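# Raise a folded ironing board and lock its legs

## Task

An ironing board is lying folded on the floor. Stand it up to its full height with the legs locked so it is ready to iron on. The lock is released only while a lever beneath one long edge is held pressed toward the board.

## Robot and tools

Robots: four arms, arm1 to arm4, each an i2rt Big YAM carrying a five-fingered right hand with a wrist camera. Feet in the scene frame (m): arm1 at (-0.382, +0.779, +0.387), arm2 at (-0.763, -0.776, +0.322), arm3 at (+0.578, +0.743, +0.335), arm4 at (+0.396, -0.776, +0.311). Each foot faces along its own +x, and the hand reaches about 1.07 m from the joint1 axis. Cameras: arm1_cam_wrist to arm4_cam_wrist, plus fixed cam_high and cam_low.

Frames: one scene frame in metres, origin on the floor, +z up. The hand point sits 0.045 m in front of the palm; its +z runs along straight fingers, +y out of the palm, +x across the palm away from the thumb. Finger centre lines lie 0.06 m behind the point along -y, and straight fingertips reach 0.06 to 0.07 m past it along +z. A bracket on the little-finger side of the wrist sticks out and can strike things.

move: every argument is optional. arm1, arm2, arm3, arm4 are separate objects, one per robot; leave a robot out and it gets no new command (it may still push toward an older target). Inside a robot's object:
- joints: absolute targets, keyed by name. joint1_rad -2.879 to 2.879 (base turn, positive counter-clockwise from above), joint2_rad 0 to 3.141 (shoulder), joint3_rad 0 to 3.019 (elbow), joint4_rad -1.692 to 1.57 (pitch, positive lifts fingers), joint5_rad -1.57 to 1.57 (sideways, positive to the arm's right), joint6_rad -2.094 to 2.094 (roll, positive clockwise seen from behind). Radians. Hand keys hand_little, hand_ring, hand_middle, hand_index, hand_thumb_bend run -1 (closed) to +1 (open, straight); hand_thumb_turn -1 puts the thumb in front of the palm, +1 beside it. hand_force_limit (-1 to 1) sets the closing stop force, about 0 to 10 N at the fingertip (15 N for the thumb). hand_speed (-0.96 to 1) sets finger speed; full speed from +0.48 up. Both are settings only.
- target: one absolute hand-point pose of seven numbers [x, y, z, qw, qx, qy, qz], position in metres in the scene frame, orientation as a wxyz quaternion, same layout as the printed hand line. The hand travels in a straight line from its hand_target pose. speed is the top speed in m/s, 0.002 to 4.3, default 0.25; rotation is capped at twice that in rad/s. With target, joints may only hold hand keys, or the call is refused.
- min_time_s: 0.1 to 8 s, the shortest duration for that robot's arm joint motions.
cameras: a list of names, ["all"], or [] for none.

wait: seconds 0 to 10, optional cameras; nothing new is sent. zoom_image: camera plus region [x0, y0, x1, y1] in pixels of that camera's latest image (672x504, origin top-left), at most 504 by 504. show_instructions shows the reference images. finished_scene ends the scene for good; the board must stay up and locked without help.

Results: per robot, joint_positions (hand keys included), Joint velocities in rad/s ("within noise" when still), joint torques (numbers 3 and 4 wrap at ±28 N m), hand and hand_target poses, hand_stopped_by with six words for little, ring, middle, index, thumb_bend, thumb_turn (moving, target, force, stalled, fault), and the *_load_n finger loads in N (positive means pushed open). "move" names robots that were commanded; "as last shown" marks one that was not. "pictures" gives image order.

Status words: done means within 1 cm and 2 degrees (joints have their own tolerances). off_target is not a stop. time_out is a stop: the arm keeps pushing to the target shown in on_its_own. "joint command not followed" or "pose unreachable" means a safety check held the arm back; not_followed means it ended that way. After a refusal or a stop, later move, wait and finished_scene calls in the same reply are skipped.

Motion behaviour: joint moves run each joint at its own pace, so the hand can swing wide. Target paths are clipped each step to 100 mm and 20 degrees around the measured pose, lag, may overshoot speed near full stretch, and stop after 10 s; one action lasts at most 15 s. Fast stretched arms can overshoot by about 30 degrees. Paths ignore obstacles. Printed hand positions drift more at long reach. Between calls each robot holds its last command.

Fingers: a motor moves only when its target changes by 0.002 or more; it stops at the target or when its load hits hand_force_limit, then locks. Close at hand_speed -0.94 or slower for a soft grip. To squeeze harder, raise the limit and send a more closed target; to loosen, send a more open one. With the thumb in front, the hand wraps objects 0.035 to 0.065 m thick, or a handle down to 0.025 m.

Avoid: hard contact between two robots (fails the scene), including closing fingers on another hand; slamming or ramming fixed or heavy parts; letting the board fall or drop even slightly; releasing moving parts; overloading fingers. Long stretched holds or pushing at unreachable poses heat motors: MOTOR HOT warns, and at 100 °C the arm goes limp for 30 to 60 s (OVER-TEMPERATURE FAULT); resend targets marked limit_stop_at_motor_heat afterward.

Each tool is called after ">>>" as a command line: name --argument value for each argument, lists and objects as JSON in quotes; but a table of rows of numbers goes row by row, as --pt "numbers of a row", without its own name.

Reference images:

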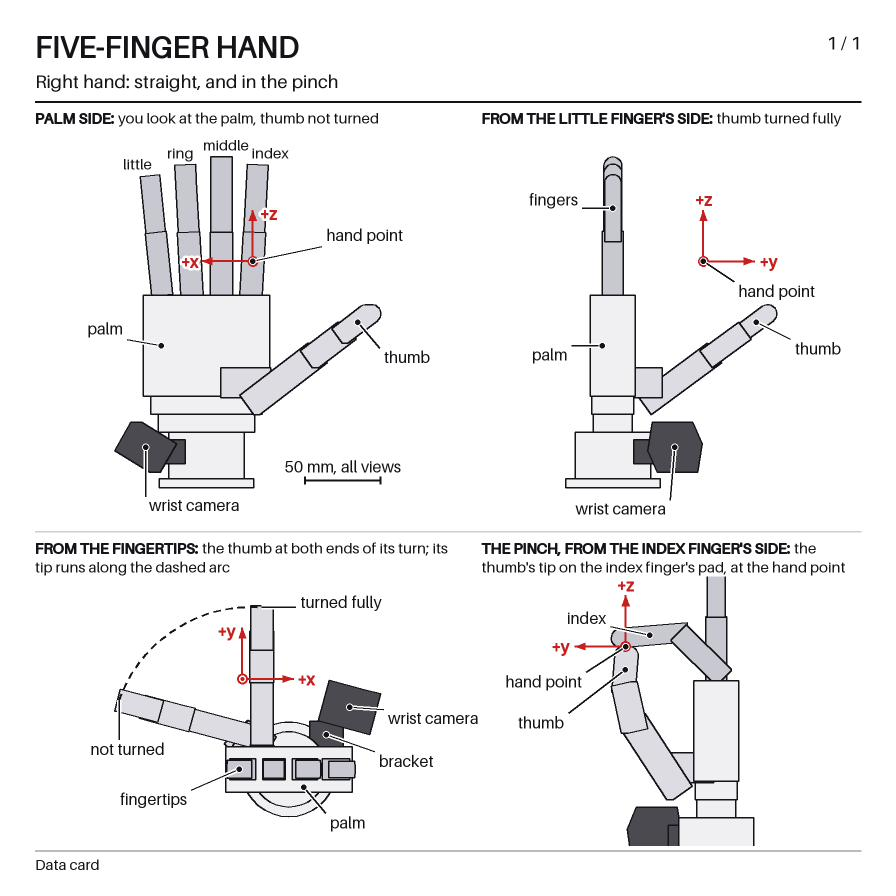

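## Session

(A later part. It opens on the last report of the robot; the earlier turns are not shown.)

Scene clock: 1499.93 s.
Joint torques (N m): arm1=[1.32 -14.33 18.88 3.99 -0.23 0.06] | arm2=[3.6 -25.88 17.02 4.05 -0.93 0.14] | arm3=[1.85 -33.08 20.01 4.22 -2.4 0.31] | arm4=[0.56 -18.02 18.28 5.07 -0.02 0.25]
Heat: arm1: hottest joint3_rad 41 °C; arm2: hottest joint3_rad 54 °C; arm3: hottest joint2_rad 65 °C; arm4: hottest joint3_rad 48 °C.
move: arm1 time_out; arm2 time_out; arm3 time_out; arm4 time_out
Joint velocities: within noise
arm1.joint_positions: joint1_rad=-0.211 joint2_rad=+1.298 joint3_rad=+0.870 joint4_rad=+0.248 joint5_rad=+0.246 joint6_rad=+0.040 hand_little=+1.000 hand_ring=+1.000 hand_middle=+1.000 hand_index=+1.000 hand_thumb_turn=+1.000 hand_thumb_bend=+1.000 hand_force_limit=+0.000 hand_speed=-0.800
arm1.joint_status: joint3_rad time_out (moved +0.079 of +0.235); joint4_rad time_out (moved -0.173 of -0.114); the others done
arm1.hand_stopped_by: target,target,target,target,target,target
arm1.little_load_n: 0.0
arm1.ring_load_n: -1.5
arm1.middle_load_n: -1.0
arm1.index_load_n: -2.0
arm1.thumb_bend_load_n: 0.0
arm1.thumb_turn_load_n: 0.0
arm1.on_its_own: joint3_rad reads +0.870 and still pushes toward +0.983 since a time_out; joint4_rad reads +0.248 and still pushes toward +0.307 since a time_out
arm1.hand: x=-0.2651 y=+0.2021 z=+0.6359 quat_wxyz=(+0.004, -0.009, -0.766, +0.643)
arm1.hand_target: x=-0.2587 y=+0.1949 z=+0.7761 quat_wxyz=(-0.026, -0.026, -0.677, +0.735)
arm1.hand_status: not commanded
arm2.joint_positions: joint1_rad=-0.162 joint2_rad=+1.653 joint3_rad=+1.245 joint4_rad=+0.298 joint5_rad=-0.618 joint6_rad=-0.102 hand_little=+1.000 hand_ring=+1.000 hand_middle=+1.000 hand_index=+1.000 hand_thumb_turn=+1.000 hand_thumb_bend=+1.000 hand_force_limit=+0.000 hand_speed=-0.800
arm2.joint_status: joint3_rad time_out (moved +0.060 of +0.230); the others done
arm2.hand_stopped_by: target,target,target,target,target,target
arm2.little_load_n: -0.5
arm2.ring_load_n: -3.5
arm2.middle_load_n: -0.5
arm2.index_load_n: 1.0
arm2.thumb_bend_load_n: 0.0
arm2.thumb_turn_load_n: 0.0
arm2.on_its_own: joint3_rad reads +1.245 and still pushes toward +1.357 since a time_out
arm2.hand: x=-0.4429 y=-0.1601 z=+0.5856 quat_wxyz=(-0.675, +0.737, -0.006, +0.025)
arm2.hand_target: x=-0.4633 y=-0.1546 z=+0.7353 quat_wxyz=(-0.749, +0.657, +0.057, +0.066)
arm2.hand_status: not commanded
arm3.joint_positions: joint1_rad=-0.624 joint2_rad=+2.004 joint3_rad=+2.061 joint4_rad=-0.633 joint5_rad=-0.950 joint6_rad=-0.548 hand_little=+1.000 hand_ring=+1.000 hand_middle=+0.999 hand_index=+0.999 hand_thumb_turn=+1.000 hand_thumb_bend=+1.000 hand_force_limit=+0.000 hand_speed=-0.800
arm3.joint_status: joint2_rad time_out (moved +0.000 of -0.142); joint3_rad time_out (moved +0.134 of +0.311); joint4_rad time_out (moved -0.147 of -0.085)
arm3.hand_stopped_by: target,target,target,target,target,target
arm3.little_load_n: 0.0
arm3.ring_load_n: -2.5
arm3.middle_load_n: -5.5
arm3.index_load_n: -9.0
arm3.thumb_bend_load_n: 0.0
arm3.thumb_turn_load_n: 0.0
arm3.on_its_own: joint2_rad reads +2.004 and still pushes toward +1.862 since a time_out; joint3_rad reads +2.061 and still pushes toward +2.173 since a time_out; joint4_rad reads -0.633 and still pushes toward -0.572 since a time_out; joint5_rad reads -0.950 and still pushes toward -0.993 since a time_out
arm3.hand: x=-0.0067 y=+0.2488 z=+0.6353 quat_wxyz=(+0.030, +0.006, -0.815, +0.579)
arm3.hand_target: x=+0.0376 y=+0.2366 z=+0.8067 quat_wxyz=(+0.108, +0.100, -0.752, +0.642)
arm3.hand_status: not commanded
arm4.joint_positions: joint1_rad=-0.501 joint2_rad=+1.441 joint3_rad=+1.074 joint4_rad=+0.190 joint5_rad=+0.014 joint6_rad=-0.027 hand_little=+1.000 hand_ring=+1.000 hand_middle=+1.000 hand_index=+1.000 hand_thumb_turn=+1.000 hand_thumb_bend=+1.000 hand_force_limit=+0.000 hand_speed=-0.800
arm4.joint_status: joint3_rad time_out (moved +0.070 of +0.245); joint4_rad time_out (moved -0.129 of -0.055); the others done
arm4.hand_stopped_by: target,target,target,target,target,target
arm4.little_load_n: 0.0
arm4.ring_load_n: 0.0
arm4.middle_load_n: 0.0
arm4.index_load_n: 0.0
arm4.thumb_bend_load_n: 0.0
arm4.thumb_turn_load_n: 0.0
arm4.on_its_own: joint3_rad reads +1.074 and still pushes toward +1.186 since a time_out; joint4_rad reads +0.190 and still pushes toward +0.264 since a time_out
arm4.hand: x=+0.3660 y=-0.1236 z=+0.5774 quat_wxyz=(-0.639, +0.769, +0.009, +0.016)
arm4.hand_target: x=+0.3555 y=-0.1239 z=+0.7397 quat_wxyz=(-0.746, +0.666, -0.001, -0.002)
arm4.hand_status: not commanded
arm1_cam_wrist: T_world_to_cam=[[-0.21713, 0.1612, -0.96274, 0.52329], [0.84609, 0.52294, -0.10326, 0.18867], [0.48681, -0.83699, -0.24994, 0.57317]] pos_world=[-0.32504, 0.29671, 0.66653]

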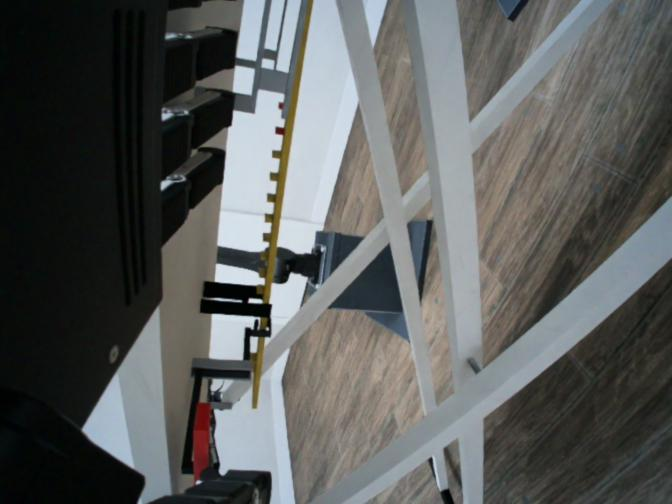

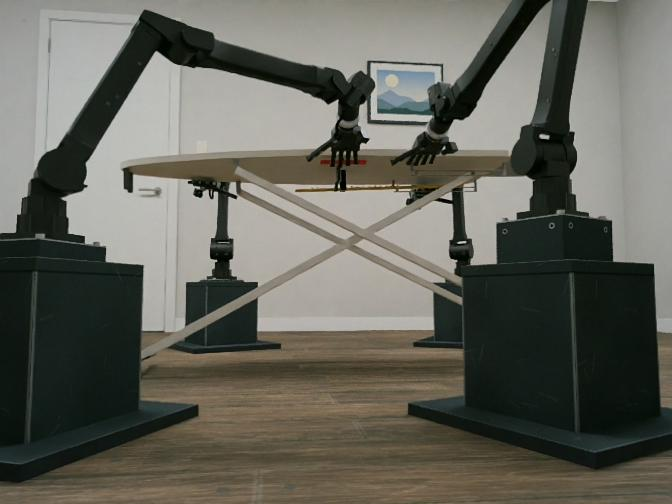

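>>> move --arm1 '{"joints": {"joint2_rad": 1.145, "joint3_rad": 1.14, "joint4_rad": 0.15}, "min_time_s": 2}' --arm2 '{"joints": {"joint2_rad": 1.480, "joint3_rad": 1.53, "joint4_rad": 0.190}, "min_time_s": 2}' --arm3 '{"joints": {"joint2_rad": 1.900, "joint3_rad": 2.44, "joint4_rad": -0.73}, "min_time_s": 2}' --arm4 '{"joints": {"joint2_rad": 1.280, "joint3_rad": 1.39, "joint4_rad": 0.130}, "min_time_s": 2}' --cameras '["arm1_cam_wrist", "cam_low"]'

>>> zoom_image --camera "cam_low" --region '[270, 80, 500, 200]'

Scene clock: 1518.70 s.
Joint torques (N m): arm1=[1.44 -12.75 19.51 3.84 -0.22 0.06] | arm2=[3.78 -25.52 17.5 3.93 -0.77 0.14] | arm3=[2.2 -29.57 19.86 4.38 -2.62 0.32] | arm4=[0.67 -17.55 18.71 5.16 -0.02 0.25]
Heat: arm1: hottest joint3_rad 44 °C; arm2: hottest joint3_rad 57 °C; arm3: hottest joint3_rad 66 °C; arm4: hottest joint3_rad 49 °C.
move: arm1 time_out; arm2 time_out; arm3 time_out; arm4 time_out
Joint velocities: within noise
arm1.joint_positions: joint1_rad=-0.211 joint2_rad=+1.221 joint3_rad=+0.991 joint4_rad=+0.096 joint5_rad=+0.245 joint6_rad=+0.040 hand_little=+1.000 hand_ring=+1.000 hand_middle=+1.000 hand_index=+1.000 hand_thumb_turn=+1.000 hand_thumb_bend=+1.000 hand_force_limit=+0.000 hand_speed=-0.800
arm1.joint_status: joint3_rad time_out (moved +0.121 of +0.270); the others done
arm1.hand_stopped_by: target,target,target,target,target,target
arm1.little_load_n: 0.0
arm1.ring_load_n: -2.5
arm1.middle_load_n: -0.5
arm1.index_load_n: -0.5
arm1.thumb_bend_load_n: 0.0
arm1.thumb_turn_load_n: 0.0
arm1.on_its_own: joint3_rad reads +0.991 and still pushes toward +1.104 since a time_out
arm1.hand: x=-0.2658 y=+0.2025 z=+0.7155 quat_wxyz=(+0.000, -0.012, -0.751, +0.660)
arm1.hand_target: x=-0.2623 y=+0.2073 z=+0.8461 quat_wxyz=(-0.028, -0.027, -0.668, +0.743)
arm1.hand_status: not commanded
arm2.joint_positions: joint1_rad=-0.162 joint2_rad=+1.591 joint3_rad=+1.357 joint4_rad=+0.146 joint5_rad=-0.620 joint6_rad=-0.103 hand_little=+1.000 hand_ring=+1.000 hand_middle=+1.000 hand_index=+1.000 hand_thumb_turn=+1.000 hand_thumb_bend=+1.000 hand_force_limit=+0.000 hand_speed=-0.800
arm2.joint_status: joint3_rad time_out (moved +0.113 of +0.285); the others done
arm2.hand_stopped_by: target,target,target,target,target,target
arm2.little_load_n: 0.0
arm2.ring_load_n: -3.0
arm2.middle_load_n: -0.5
arm2.index_load_n: 0.5
arm2.thumb_bend_load_n: 0.0
arm2.thumb_turn_load_n: 0.0
arm2.on_its_own: joint3_rad reads +1.357 and still pushes toward +1.470 since a time_out
arm2.hand: x=-0.4428 y=-0.1606 z=+0.6595 quat_wxyz=(-0.682, +0.731, -0.001, +0.030)
arm2.hand_target: x=-0.4723 y=-0.1677 z=+0.8086 quat_wxyz=(-0.754, +0.650, +0.062, +0.071)
arm2.hand_status: not commanded
arm3.joint_positions: joint1_rad=-0.628 joint2_rad=+2.004 joint3_rad=+2.269 joint4_rad=-0.794 joint5_rad=-0.945 joint6_rad=-0.548 hand_little=+1.000 hand_ring=+1.000 hand_middle=+0.999 hand_index=+0.999 hand_thumb_turn=+1.000 hand_thumb_bend=+1.000 hand_force_limit=+0.000 hand_speed=-0.800
arm3.joint_status: joint3_rad time_out (moved +0.209 of +0.379); joint4_rad time_out (moved -0.161 of -0.097); the others done
arm3.hand_stopped_by: target,target,target,target,target,target
arm3.little_load_n: 0.0
arm3.ring_load_n: -4.5
arm3.middle_load_n: -8.0
arm3.index_load_n: -6.5
arm3.thumb_bend_load_n: 0.0
arm3.thumb_turn_load_n: 0.0
arm3.on_its_own: joint3_rad reads +2.269 and still pushes toward +2.382 since a time_out; joint4_rad reads -0.794 and still pushes toward -0.730 since a time_out; joint5_rad reads -0.945 and still pushes toward -0.993 since a time_out
arm3.hand: x=-0.0052 y=+0.2527 z=+0.7196 quat_wxyz=(+0.051, +0.015, -0.808, +0.587)
arm3.hand_target: x=+0.0468 y=+0.2414 z=+0.8621 quat_wxyz=(+0.112, +0.103, -0.750, +0.644)
arm3.hand_status: not commanded
arm4.joint_positions: joint1_rad=-0.501 joint2_rad=+1.385 joint3_rad=+1.215 joint4_rad=+0.053 joint5_rad=+0.014 joint6_rad=-0.027 hand_little=+1.000 hand_ring=+1.000 hand_middle=+1.000 hand_index=+1.000 hand_thumb_turn=+1.000 hand_thumb_bend=+1.000 hand_force_limit=+0.000 hand_speed=-0.800
arm4.joint_status: joint3_rad time_out (moved +0.141 of +0.316); joint4_rad time_out (moved -0.137 of -0.060); the others done
arm4.hand_stopped_by: target,target,target,target,target,target
arm4.little_load_n: 0.0
arm4.ring_load_n: 0.0
arm4.middle_load_n: -0.5
arm4.index_load_n: 0.0
arm4.thumb_bend_load_n: 0.0
arm4.thumb_turn_load_n: 0.0
arm4.on_its_own: joint3_rad reads +1.215 and still pushes toward +1.328 since a time_out; joint4_rad reads +0.053 and still pushes toward +0.130 since a time_out
arm4.hand: x=+0.3654 y=-0.1187 z=+0.6657 quat_wxyz=(-0.662, +0.749, +0.008, +0.016)
arm4.hand_target: x=+0.3552 y=-0.1380 z=+0.8267 quat_wxyz=(-0.765, +0.644, -0.001, -0.002)
arm4.hand_status: not commanded
arm1_cam_wrist: T_world_to_cam=[[-0.20674, 0.11737, -0.97133, 0.61751], [0.84711, 0.51821, -0.11768, 0.20886], [0.48955, -0.84716, -0.20656, 0.56538]] pos_world=[-0.32605, 0.29825, 0.74117]

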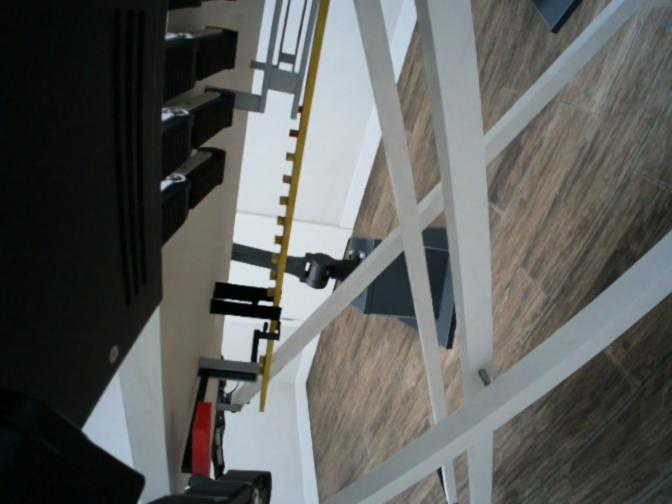

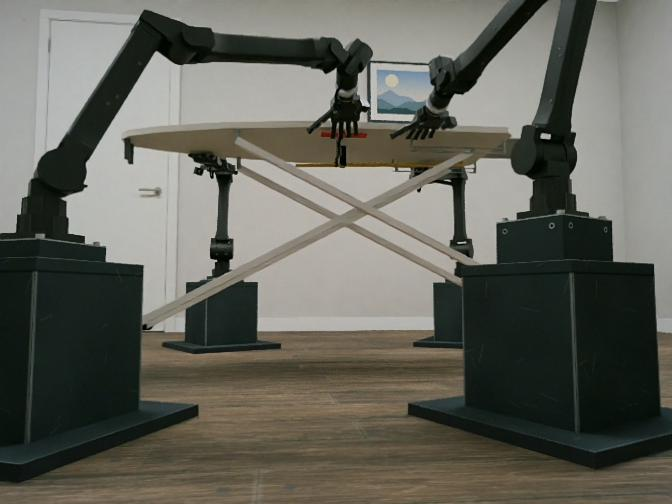

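Scaled by 2.191.

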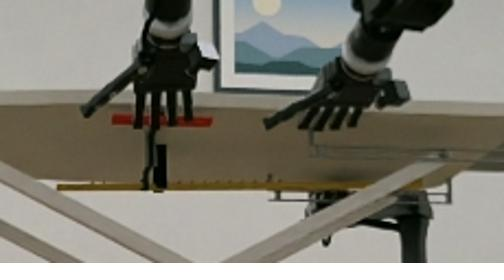

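>>> wait --seconds 0.1 --cameras '["all"]'

>>> zoom_image --camera "arm1_cam_wrist" --region '[150, 0, 350, 504]'

>>> zoom_image --camera "cam_low" --region '[380, 80, 580, 200]'

Scene clock: 1534.00 s.
Joint torques (N m): arm1=[1.44 -12.63 19.54 3.82 -0.21 0.07] | arm2=[4.07 -25.52 17.31 3.96 -0.76 0.11] | arm3=[2.2 -29.57 19.85 4.38 -2.62 0.32] | arm4=[0.73 -17.44 18.69 5.18 -0.01 0.26]
Heat: arm1: hottest joint3_rad 49 °C; arm2: hottest joint3_rad 57 °C; arm3: hottest joint3_rad 69 °C; arm4: hottest joint3_rad 51 °C.
Joint velocities: within noise
arm1.joint_positions: joint1_rad=-0.211 joint2_rad=+1.221 joint3_rad=+0.991 joint4_rad=+0.096 joint5_rad=+0.245 joint6_rad=+0.040 hand_little=+1.000 hand_ring=+1.000 hand_middle=+1.000 hand_index=+1.000 hand_thumb_turn=+1.000 hand_thumb_bend=+1.000 hand_force_limit=+0.000 hand_speed=-0.800
arm1.joint_status: joint3_rad time_out (moved +0.121 of +0.270); the others done
arm1.hand_stopped_by: target,target,target,target,target,target
arm1.little_load_n: 0.0
arm1.ring_load_n: -2.5
arm1.middle_load_n: -1.0
arm1.index_load_n: -1.0
arm1.thumb_bend_load_n: 0.0
arm1.thumb_turn_load_n: 0.0
arm1.on_its_own: joint3_rad reads +0.991 and still pushes toward +1.104 since a time_out
arm1.hand: x=-0.2658 y=+0.2025 z=+0.7155 quat_wxyz=(+0.000, -0.012, -0.751, +0.660)
arm1.hand_target: x=-0.2623 y=+0.2073 z=+0.8461 quat_wxyz=(-0.028, -0.027, -0.668, +0.743)
arm1.hand_status: not commanded
arm2.joint_positions: joint1_rad=-0.162 joint2_rad=+1.591 joint3_rad=+1.357 joint4_rad=+0.146 joint5_rad=-0.620 joint6_rad=-0.103 hand_little=+1.000 hand_ring=+1.000 hand_middle=+1.000 hand_index=+1.000 hand_thumb_turn=+1.000 hand_thumb_bend=+1.000 hand_force_limit=+0.000 hand_speed=-0.800
arm2.joint_status: joint3_rad time_out (moved +0.113 of +0.285); the others done
arm2.hand_stopped_by: target,target,target,target,target,target
arm2.little_load_n: 0.0
arm2.ring_load_n: -3.0
arm2.middle_load_n: 0.0
arm2.index_load_n: 0.5
arm2.thumb_bend_load_n: 0.0
arm2.thumb_turn_load_n: 0.0
arm2.on_its_own: joint3_rad reads +1.357 and still pushes toward +1.470 since a time_out
arm2.hand: x=-0.4428 y=-0.1606 z=+0.6595 quat_wxyz=(-0.682, +0.731, -0.001, +0.030)
arm2.hand_target: x=-0.4723 y=-0.1677 z=+0.8086 quat_wxyz=(-0.754, +0.650, +0.062, +0.071)
arm2.hand_status: not commanded
arm3.joint_positions: joint1_rad=-0.628 joint2_rad=+2.004 joint3_rad=+2.269 joint4_rad=-0.794 joint5_rad=-0.945 joint6_rad=-0.548 hand_little=+1.000 hand_ring=+1.000 hand_middle=+0.999 hand_index=+0.999 hand_thumb_turn=+1.000 hand_thumb_bend=+1.000 hand_force_limit=+0.000 hand_speed=-0.800
arm3.joint_status: joint3_rad time_out (moved +0.209 of +0.379); joint4_rad time_out (moved -0.161 of -0.097); the others done
arm3.hand_stopped_by: target,target,target,target,target,target
arm3.little_load_n: 0.0
arm3.ring_load_n: -4.5
arm3.middle_load_n: -8.0
arm3.index_load_n: -6.5
arm3.thumb_bend_load_n: 0.0
arm3.thumb_turn_load_n: -0.5
arm3.on_its_own: joint3_rad reads +2.269 and still pushes toward +2.382 since a time_out; joint4_rad reads -0.794 and still pushes toward -0.730 since a time_out; joint5_rad reads -0.945 and still pushes toward -0.993 since a time_out
arm3.hand: x=-0.0052 y=+0.2527 z=+0.7196 quat_wxyz=(+0.051, +0.015, -0.808, +0.587)
arm3.hand_target: x=+0.0468 y=+0.2414 z=+0.8621 quat_wxyz=(+0.112, +0.103, -0.750, +0.644)
arm3.hand_status: not commanded
arm4.joint_positions: joint1_rad=-0.501 joint2_rad=+1.385 joint3_rad=+1.215 joint4_rad=+0.053 joint5_rad=+0.014 joint6_rad=-0.027 hand_little=+1.000 hand_ring=+1.000 hand_middle=+1.000 hand_index=+1.000 hand_thumb_turn=+1.000 hand_thumb_bend=+1.000 hand_force_limit=+0.000 hand_speed=-0.800
arm4.joint_status: joint3_rad time_out (moved +0.141 of +0.316); joint4_rad time_out (moved -0.137 of -0.060); the others done
arm4.hand_stopped_by: target,target,target,target,target,target
arm4.little_load_n: 0.0
arm4.ring_load_n: 0.0
arm4.middle_load_n: 0.0
arm4.index_load_n: 0.0
arm4.thumb_bend_load_n: 0.0
arm4.thumb_turn_load_n: 0.0
arm4.on_its_own: joint3_rad reads +1.215 and still pushes toward +1.328 since a time_out; joint4_rad reads +0.053 and still pushes toward +0.130 since a time_out
arm4.hand: x=+0.3654 y=-0.1187 z=+0.6657 quat_wxyz=(-0.662, +0.749, +0.008, +0.016)
arm4.hand_target: x=+0.3552 y=-0.1380 z=+0.8267 quat_wxyz=(-0.765, +0.644, -0.001, -0.002)
arm4.hand_status: not commanded
wait: 0.10 s; at rest from the start
pictures: arm1_cam_wrist, arm2_cam_wrist, arm3_cam_wrist, arm4_cam_wrist, cam_high, cam_low
arm1_cam_wrist: T_world_to_cam=[[-0.20674, 0.11737, -0.97133, 0.61751], [0.84711, 0.51821, -0.11768, 0.20886], [0.48955, -0.84716, -0.20656, 0.56538]] pos_world=[-0.32605, 0.29825, 0.74117]
arm2_cam_wrist: T_world_to_cam=[[0.33438, -0.06412, -0.94025, 0.75871], [-0.81041, -0.52883, -0.25215, -0.28557], [-0.48106, 0.8463, -0.22879, 0.1929]] pos_world=[-0.39233, -0.26563, 0.68551]
arm3_cam_wrist: T_world_to_cam=[[-0.29459, 0.33382, -0.89542, 0.55727], [0.85065, 0.51856, -0.08654, -0.0637], [0.43544, -0.78719, -0.43672, 0.63378]] pos_world=[-0.05762, 0.34591, 0.77027]
arm4_cam_wrist: T_world_to_cam=[[0.32247, -0.1286, -0.9378, 0.4883], [-0.81202, -0.54671, -0.20425, 0.36669], [-0.48644, 0.82739, -0.28073, 0.57488]] pos_world=[0.41994, -0.21238, 0.69422]

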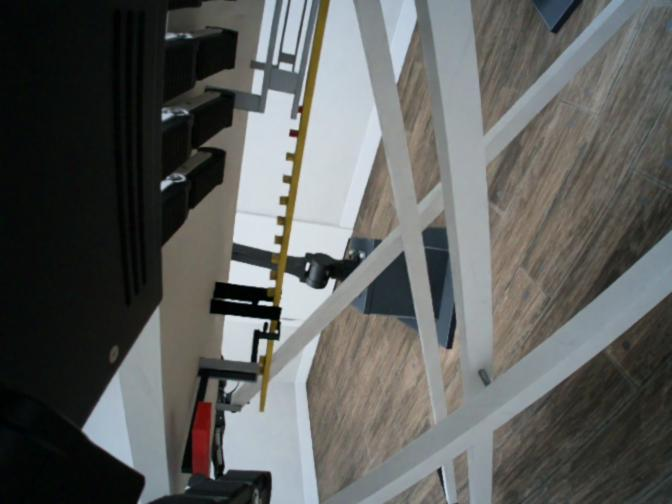

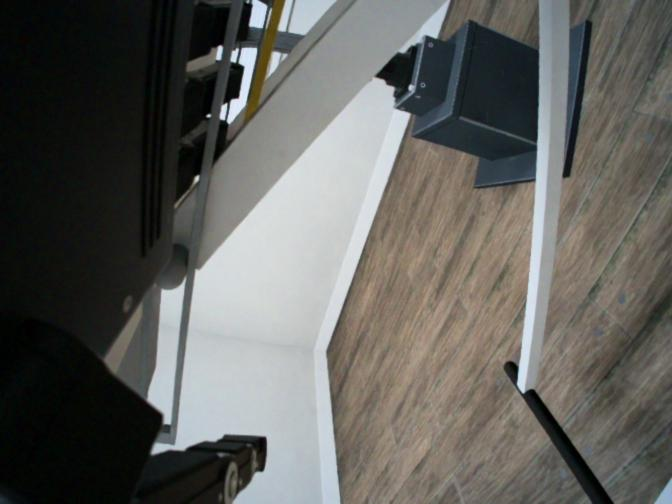

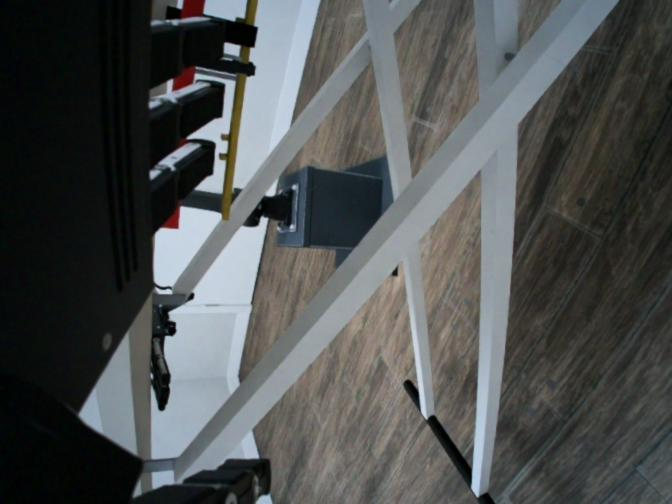

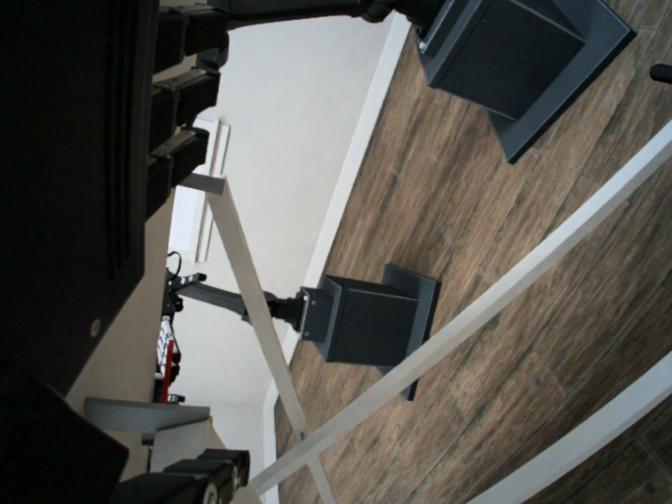

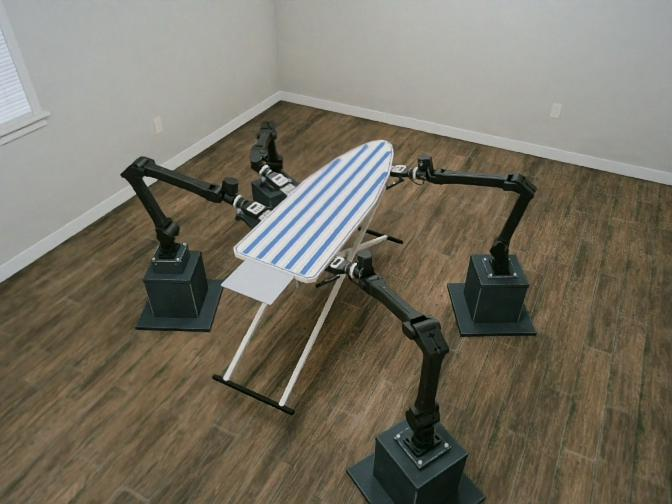

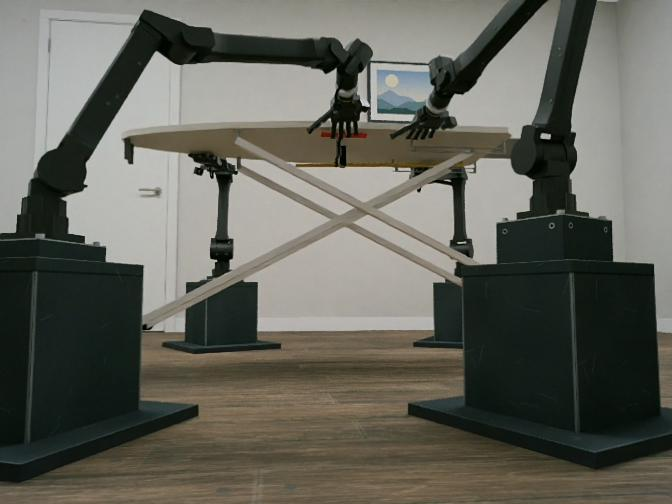

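Scaled by 1.000.

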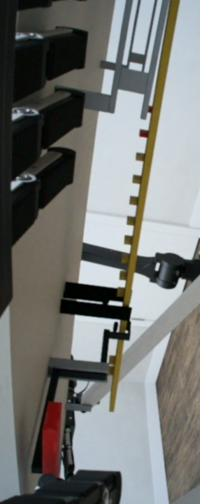

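Scaled by 2.520.

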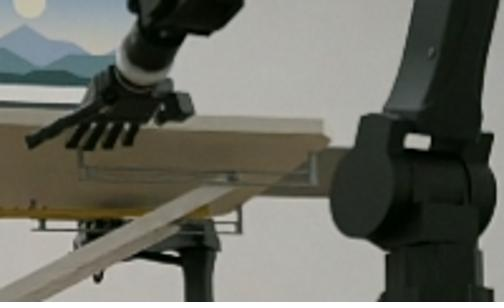

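>>> move --cameras '["cam_low", "cam_high", "arm1_cam_wrist", "arm2_cam_wrist"]'

Scene clock: 1560.53 s.
Joint torques (N m): arm1=[1.49 -12.69 19.49 3.81 -0.22 0.07] | arm2=[3.55 -25.23 17.21 4.01 -0.75 0.12] | arm3=[2.14 -29.57 19.86 4.4 -2.62 0.32] | arm4=[0.73 -17.32 18.67 5.12 -0.01 0.26]
Heat: arm1: hottest joint3_rad 54 °C; arm2: hottest joint3_rad 58 °C; arm3: hottest joint3_rad 72 °C; arm4: hottest joint3_rad 54 °C.
Joint velocities: within noise
arm1.joint_positions: joint1_rad=-0.211 joint2_rad=+1.221 joint3_rad=+0.991 joint4_rad=+0.096 joint5_rad=+0.245 joint6_rad=+0.040 hand_little=+1.000 hand_ring=+1.000 hand_middle=+1.000 hand_index=+1.000 hand_thumb_turn=+1.000 hand_thumb_bend=+1.000 hand_force_limit=+0.000 hand_speed=-0.800
arm1.joint_status: joint3_rad time_out (moved +0.121 of +0.270); the others done
arm1.hand_stopped_by: target,target,target,target,target,target
arm1.little_load_n: 0.0
arm1.ring_load_n: -2.0
arm1.middle_load_n: -1.0
arm1.index_load_n: -1.0
arm1.thumb_bend_load_n: 0.0
arm1.thumb_turn_load_n: 0.0
arm1.on_its_own: joint3_rad reads +0.991 and still pushes toward +1.104 since a time_out
arm1.hand: x=-0.2658 y=+0.2025 z=+0.7155 quat_wxyz=(+0.000, -0.012, -0.751, +0.660) (m; scene frame)
arm1.hand_target: x=-0.2623 y=+0.2073 z=+0.8461 quat_wxyz=(-0.028, -0.027, -0.668, +0.743) (m; scene frame)
arm1.hand_status: not commanded
arm2.joint_positions: joint1_rad=-0.162 joint2_rad=+1.591 joint3_rad=+1.357 joint4_rad=+0.146 joint5_rad=-0.620 joint6_rad=-0.103 hand_little=+1.000 hand_ring=+1.000 hand_middle=+1.000 hand_index=+1.000 hand_thumb_turn=+1.000 hand_thumb_bend=+1.000 hand_force_limit=+0.000 hand_speed=-0.800
arm2.joint_status: joint3_rad time_out (moved +0.113 of +0.285); the others done
arm2.hand_stopped_by: target,target,target,target,target,target
arm2.little_load_n: 0.0
arm2.ring_load_n: -3.0
arm2.middle_load_n: 0.0
arm2.index_load_n: 0.5
arm2.thumb_bend_load_n: 0.0
arm2.thumb_turn_load_n: 0.0
arm2.on_its_own: joint3_rad reads +1.357 and still pushes toward +1.470 since a time_out
arm2.hand: x=-0.4428 y=-0.1606 z=+0.6595 quat_wxyz=(-0.682, +0.731, -0.001, +0.030) (m; scene frame)
arm2.hand_target: x=-0.4723 y=-0.1677 z=+0.8086 quat_wxyz=(-0.754, +0.650, +0.062, +0.071) (m; scene frame)
arm2.hand_status: not commanded
arm3.joint_positions: joint1_rad=-0.628 joint2_rad=+2.004 joint3_rad=+2.269 joint4_rad=-0.794 joint5_rad=-0.945 joint6_rad=-0.548 hand_little=+1.000 hand_ring=+1.000 hand_middle=+0.999 hand_index=+0.999 hand_thumb_turn=+1.000 hand_thumb_bend=+1.000 hand_force_limit=+0.000 hand_speed=-0.800
arm3.joint_status: joint3_rad time_out (moved +0.209 of +0.379); joint4_rad time_out (moved -0.161 of -0.097); the others done
arm3.hand_stopped_by: target,target,target,target,target,target
arm3.little_load_n: 0.0
arm3.ring_load_n: -4.5
arm3.middle_load_n: -7.5
arm3.index_load_n: -6.5
arm3.thumb_bend_load_n: 0.0
arm3.thumb_turn_load_n: -0.5
arm3.on_its_own: joint3_rad reads +2.269 and still pushes toward +2.382 since a time_out; joint4_rad reads -0.794 and still pushes toward -0.730 since a time_out; joint5_rad reads -0.945 and still pushes toward -0.993 since a time_out
arm3.hand: x=-0.0052 y=+0.2527 z=+0.7196 quat_wxyz=(+0.051, +0.015, -0.808, +0.587) (m; scene frame)
arm3.hand_target: x=+0.0468 y=+0.2414 z=+0.8621 quat_wxyz=(+0.112, +0.103, -0.750, +0.644) (m; scene frame)
arm3.hand_status: not commanded
arm4.joint_positions: joint1_rad=-0.501 joint2_rad=+1.385 joint3_rad=+1.215 joint4_rad=+0.053 joint5_rad=+0.014 joint6_rad=-0.027 hand_little=+1.000 hand_ring=+1.000 hand_middle=+1.000 hand_index=+1.000 hand_thumb_turn=+1.000 hand_thumb_bend=+1.000 hand_force_limit=+0.000 hand_speed=-0.800
arm4.joint_status: joint3_rad time_out (moved +0.141 of +0.316); joint4_rad time_out (moved -0.137 of -0.060); the others done
arm4.hand_stopped_by: target,target,target,target,target,target
arm4.little_load_n: 0.0
arm4.ring_load_n: 0.0
arm4.middle_load_n: 0.0
arm4.index_load_n: 0.0
arm4.thumb_bend_load_n: 0.0
arm4.thumb_turn_load_n: 0.0
arm4.on_its_own: joint3_rad reads +1.215 and still pushes toward +1.328 since a time_out; joint4_rad reads +0.053 and still pushes toward +0.130 since a time_out
arm4.hand: x=+0.3654 y=-0.1187 z=+0.6657 quat_wxyz=(-0.662, +0.749, +0.008, +0.016) (m; scene frame)
arm4.hand_target: x=+0.3552 y=-0.1380 z=+0.8267 quat_wxyz=(-0.765, +0.644, -0.001, -0.002) (m; scene frame)
arm4.hand_status: not commanded
pictures: arm1_cam_wrist, arm2_cam_wrist, cam_high, cam_low
camera_calibration:
arm1_cam_wrist: T_world_to_cam=[[-0.20674, 0.11737, -0.97133, 0.61751], [0.84711, 0.51821, -0.11768, 0.20886], [0.48955, -0.84716, -0.20656, 0.56538]] pos_world=[-0.32605, 0.29825, 0.74117]
arm2_cam_wrist: T_world_to_cam=[[0.33438, -0.06412, -0.94025, 0.75871], [-0.81041, -0.52883, -0.25215, -0.28557], [-0.48106, 0.8463, -0.22879, 0.1929]] pos_world=[-0.39233, -0.26563, 0.68551]

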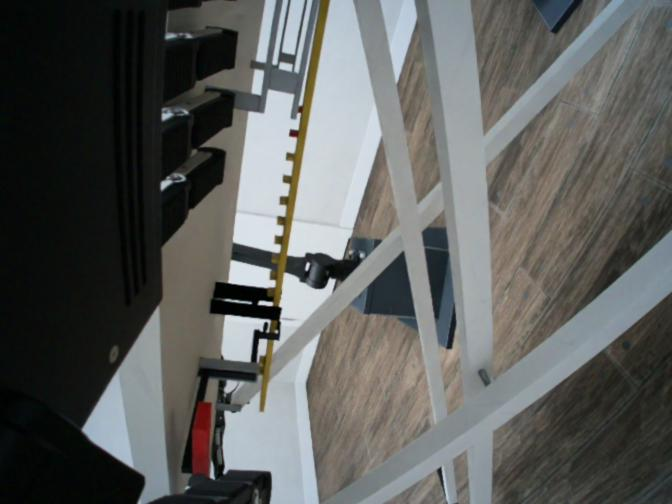

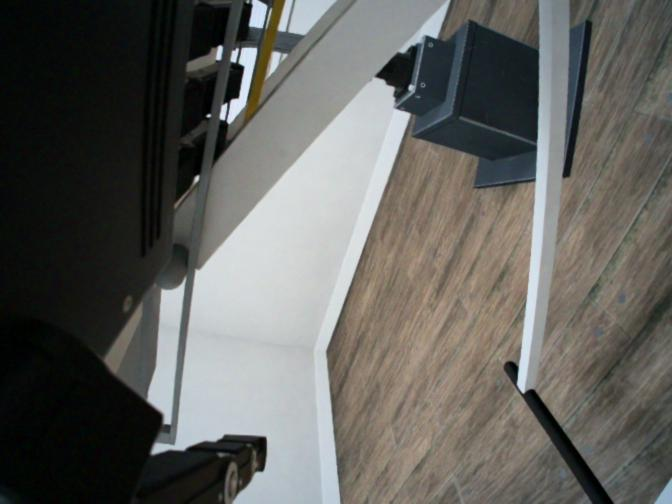

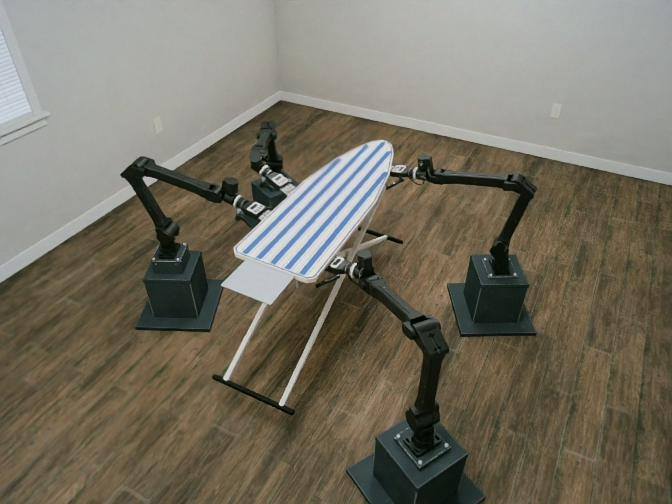

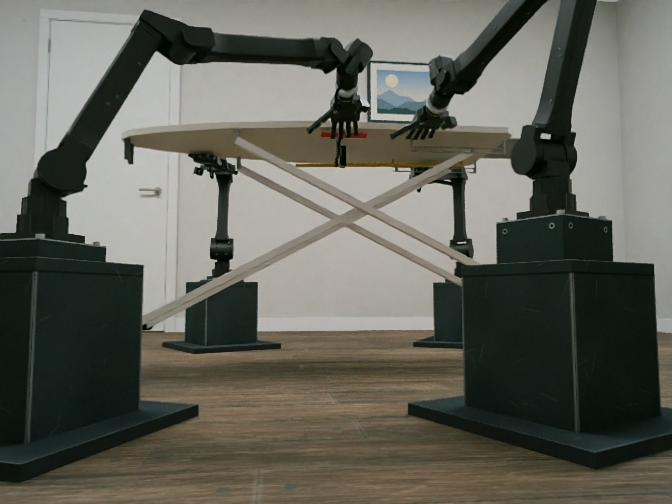

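>>> zoom_image --camera "arm1_cam_wrist" --region '[170, 240, 350, 490]'

>>> zoom_image --camera "cam_low" --region '[270, 80, 530, 290]'

>>> zoom_image --camera "arm1_cam_wrist" --region '[170, 0, 350, 250]'

Scaled by 2.016 from the camera's image (finer frame: 960x720).

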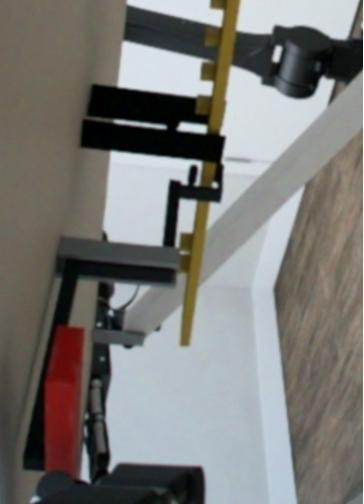

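Scaled by 1.938.

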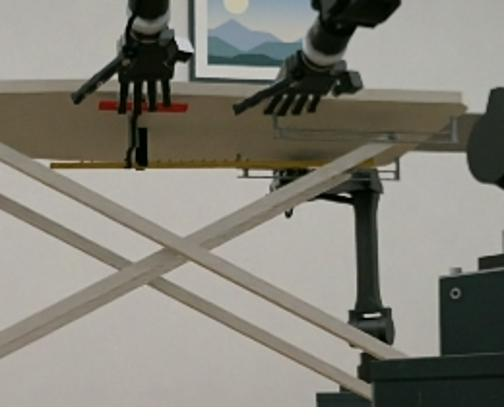

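Scaled by 2.016 from the camera's image (finer frame: 960x720).

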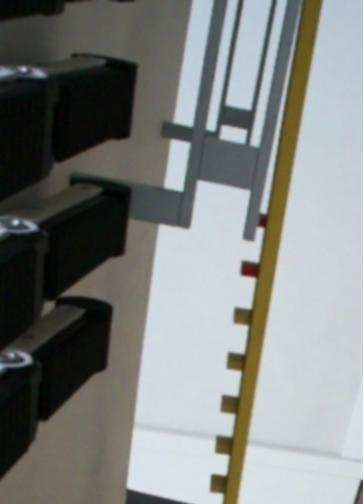

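>>> zoom_image --camera "arm2_cam_wrist" --region '[120, 0, 340, 300]'

Scaled by 1.680 from the camera's image (finer frame: 960x720).

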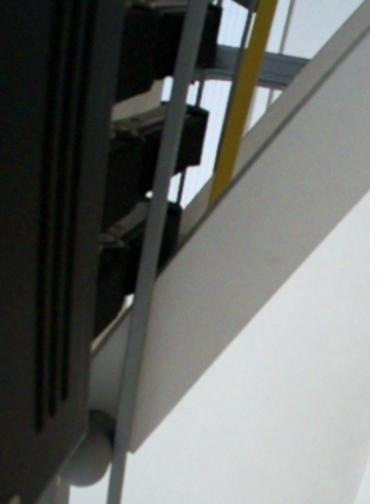

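>>> move --arm1 '{"joints": {"joint2_rad": 1.232, "joint3_rad": 0.942, "joint4_rad": 0.398}, "min_time_s": 3}' --arm2 '{"joints": {"joint2_rad": 1.555, "joint3_rad": 1.328, "joint4_rad": 0.408}, "min_time_s": 3}' --arm3 '{"joints": {"joint2_rad": 1.858, "joint3_rad": 2.091, "joint4_rad": -0.485}, "min_time_s": 3}' --arm4 '{"joints": {"joint2_rad": 1.345, "joint3_rad": 1.163, "joint4_rad": 0.364}, "min_time_s": 3}' --cameras '["cam_low", "cam_high", "arm1_cam_wrist", "arm2_cam_wrist"]'

Scene clock: 1643.20 s.
Joint torques (N m): arm1=[1.73 -10.93 14.89 5.07 -0.5 0.04] | arm2=[6.36 -23.53 13.38 5.82 -1.76 0.11] | arm3=[2.2 -29.27 14.22 4.29 -2.14 0.18] | arm4=[-0.38 -13.92 14.56 5.98 0.25 0.22]
Heat: arm1: hottest joint3_rad 57 °C; arm2: hottest joint3_rad 63 °C; arm3: hottest joint3_rad 73 °C; arm4: hottest joint3_rad 58 °C.
move: arm1 time_out; arm2 time_out; arm3 time_out; arm4 time_out
Joint velocities: within noise
arm1.joint_positions: joint1_rad=-0.215 joint2_rad=+1.277 joint3_rad=+0.878 joint4_rad=+0.309 joint5_rad=+0.254 joint6_rad=+0.043 hand_little=+1.000 hand_ring=+0.999 hand_middle=+1.000 hand_index=+1.000 hand_thumb_turn=+1.000 hand_thumb_bend=+1.000 hand_force_limit=+0.000 hand_speed=-0.800
arm1.joint_status: joint4_rad time_out (moved +0.212 of +0.302); the others done
arm1.hand_stopped_by: target,target,target,target,target,target
arm1.little_load_n: 0.0
arm1.ring_load_n: -2.5
arm1.middle_load_n: -1.0
arm1.index_load_n: -0.5
arm1.thumb_bend_load_n: 0.5
arm1.thumb_turn_load_n: 0.0
arm1.on_its_own: joint4_rad reads +0.309 and still pushes toward +0.398 since a time_out
arm1.hand: x=-0.2673 y=+0.1967 z=+0.6686 quat_wxyz=(-0.001, -0.020, -0.737, +0.675)
arm1.hand_target: x=-0.2574 y=+0.1905 z=+0.7594 quat_wxyz=(-0.028, -0.027, -0.669, +0.743)
arm1.hand_status: not commanded
arm2.joint_positions: joint1_rad=-0.183 joint2_rad=+1.634 joint3_rad=+1.267 joint4_rad=+0.322 joint5_rad=-0.595 joint6_rad=-0.099 hand_little=+1.000 hand_ring=+1.000 hand_middle=+1.000 hand_index=+1.000 hand_thumb_turn=+1.000 hand_thumb_bend=+1.000 hand_force_limit=+0.000 hand_speed=-0.800
arm2.joint_status: joint4_rad time_out (moved +0.176 of +0.262); the others done
arm2.hand_stopped_by: target,target,target,target,target,target
arm2.little_load_n: -1.0
arm2.ring_load_n: -4.0
arm2.middle_load_n: -1.0
arm2.index_load_n: 0.0
arm2.thumb_bend_load_n: 0.0
arm2.thumb_turn_load_n: 0.0
arm2.on_its_own: joint1_rad reads -0.183 and still pushes toward -0.136 since a time_out; joint4_rad reads +0.322 and still pushes toward +0.408 since a time_out; joint5_rad reads -0.595 and still pushes toward -0.636 since a time_out
arm2.hand: x=-0.4228 y=-0.1636 z=+0.6162 quat_wxyz=(-0.693, +0.719, -0.010, +0.055)
arm2.hand_target: x=-0.4617 y=-0.1522 z=+0.7232 quat_wxyz=(-0.754, +0.650, +0.062, +0.071)
arm2.hand_status: not commanded
arm3.joint_positions: joint1_rad=-0.628 joint2_rad=+1.963 joint3_rad=+2.047 joint4_rad=-0.546 joint5_rad=-0.954 joint6_rad=-0.535 hand_little=+1.000 hand_ring=+1.000 hand_middle=+0.999 hand_index=+1.000 hand_thumb_turn=+1.000 hand_thumb_bend=+1.000 hand_force_limit=+0.000 hand_speed=-0.800
arm3.joint_status: joint4_rad time_out (moved +0.248 of +0.309); the others done
arm3.hand_stopped_by: target,target,target,target,target,target
arm3.little_load_n: 0.0
arm3.ring_load_n: -0.5
arm3.middle_load_n: -8.0
arm3.index_load_n: -1.0
arm3.thumb_bend_load_n: 0.0
arm3.thumb_turn_load_n: 0.0
arm3.on_its_own: joint4_rad reads -0.546 and still pushes toward -0.485 since a time_out; joint5_rad reads -0.954 and still pushes toward -0.993 since a time_out
arm3.hand: x=-0.0106 y=+0.2488 z=+0.6702 quat_wxyz=(+0.067, +0.029, -0.796, +0.601)
arm3.hand_target: x=+0.0311 y=+0.2331 z=+0.7800 quat_wxyz=(+0.111, +0.102, -0.751, +0.643)
arm3.hand_status: not commanded
arm4.joint_positions: joint1_rad=-0.488 joint2_rad=+1.404 joint3_rad=+1.098 joint4_rad=+0.267 joint5_rad=+0.007 joint6_rad=-0.023 hand_little=+1.000 hand_ring=+1.000 hand_middle=+1.000 hand_index=+1.000 hand_thumb_turn=+1.000 hand_thumb_bend=+1.000 hand_force_limit=+0.000 hand_speed=-0.800
arm4.joint_status: joint4_rad time_out (moved +0.214 of +0.311); the others done
arm4.hand_stopped_by: target,target,target,target,target,target
arm4.little_load_n: 0.0
arm4.ring_load_n: -0.5
arm4.middle_load_n: -0.5
arm4.index_load_n: 0.0
arm4.thumb_bend_load_n: 0.0
arm4.thumb_turn_load_n: -0.5
arm4.on_its_own: joint4_rad reads +0.267 and still pushes toward +0.364 since a time_out
arm4.hand: x=+0.3554 y=-0.1181 z=+0.6360 quat_wxyz=(-0.691, +0.723, +0.014, +0.007)
arm4.hand_target: x=+0.3555 y=-0.1193 z=+0.7420 quat_wxyz=(-0.766, +0.642, -0.001, -0.002)
arm4.hand_status: not commanded
pictures: arm1_cam_wrist, arm2_cam_wrist, cam_high, cam_low
arm1_cam_wrist: T_world_to_cam=[[-0.194, 0.07866, -0.97784, 0.5876], [0.85475, 0.50273, -0.12914, 0.2204], [0.48143, -0.86086, -0.16476, 0.52417]] pos_world=[-0.32675, 0.29421, 0.68941]
arm2_cam_wrist: T_world_to_cam=[[0.35429, -0.04993, -0.9338, 0.71802], [-0.82734, -0.48218, -0.28812, -0.25922], [-0.43588, 0.87465, -0.21214, 0.20856]] pos_world=[-0.37794, -0.27156, 0.64005]

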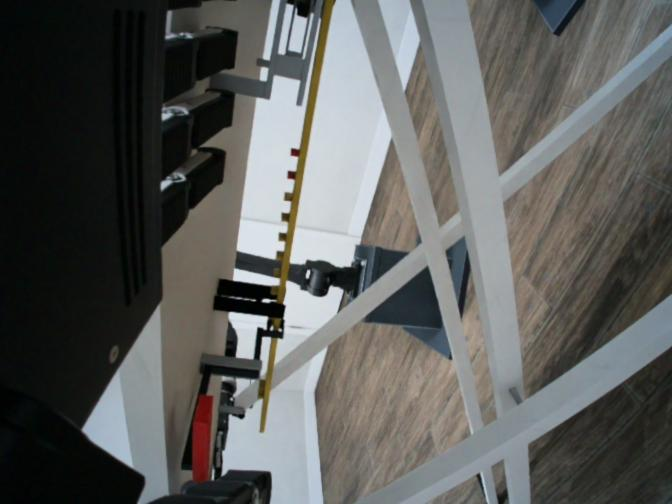

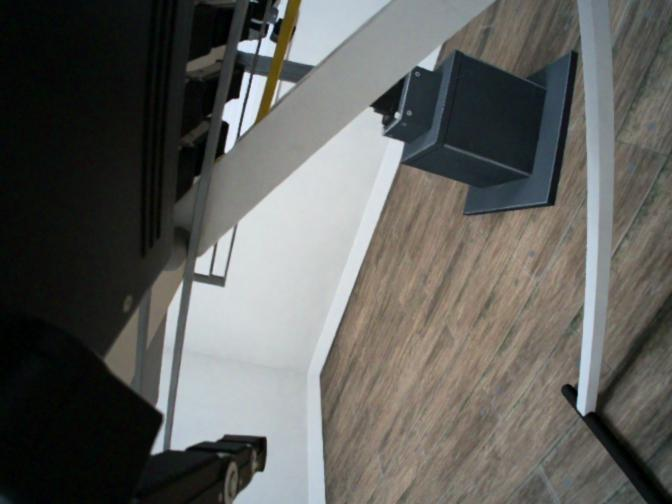

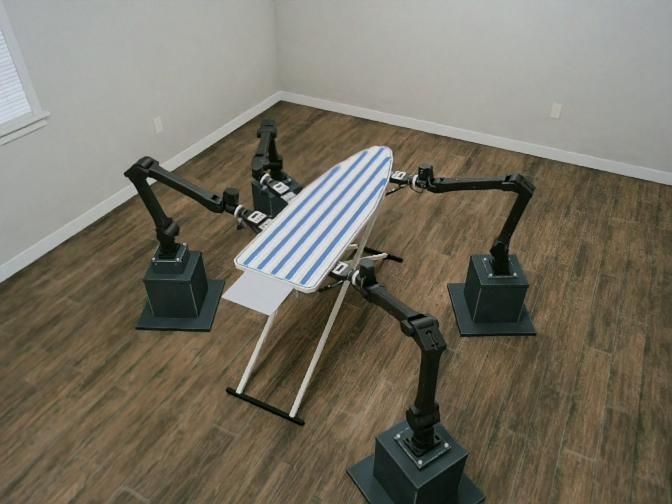

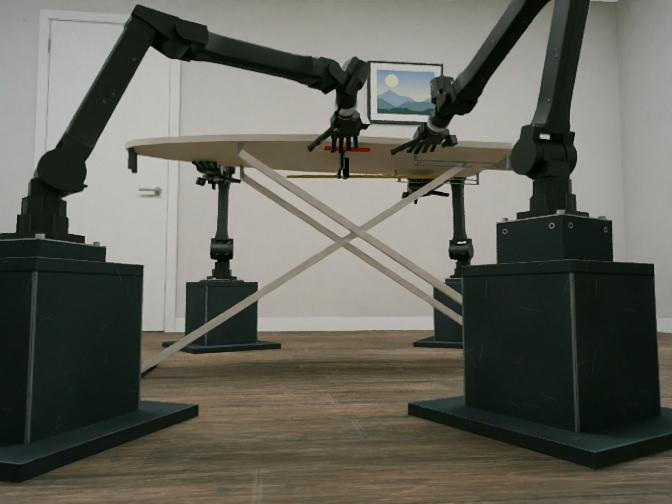

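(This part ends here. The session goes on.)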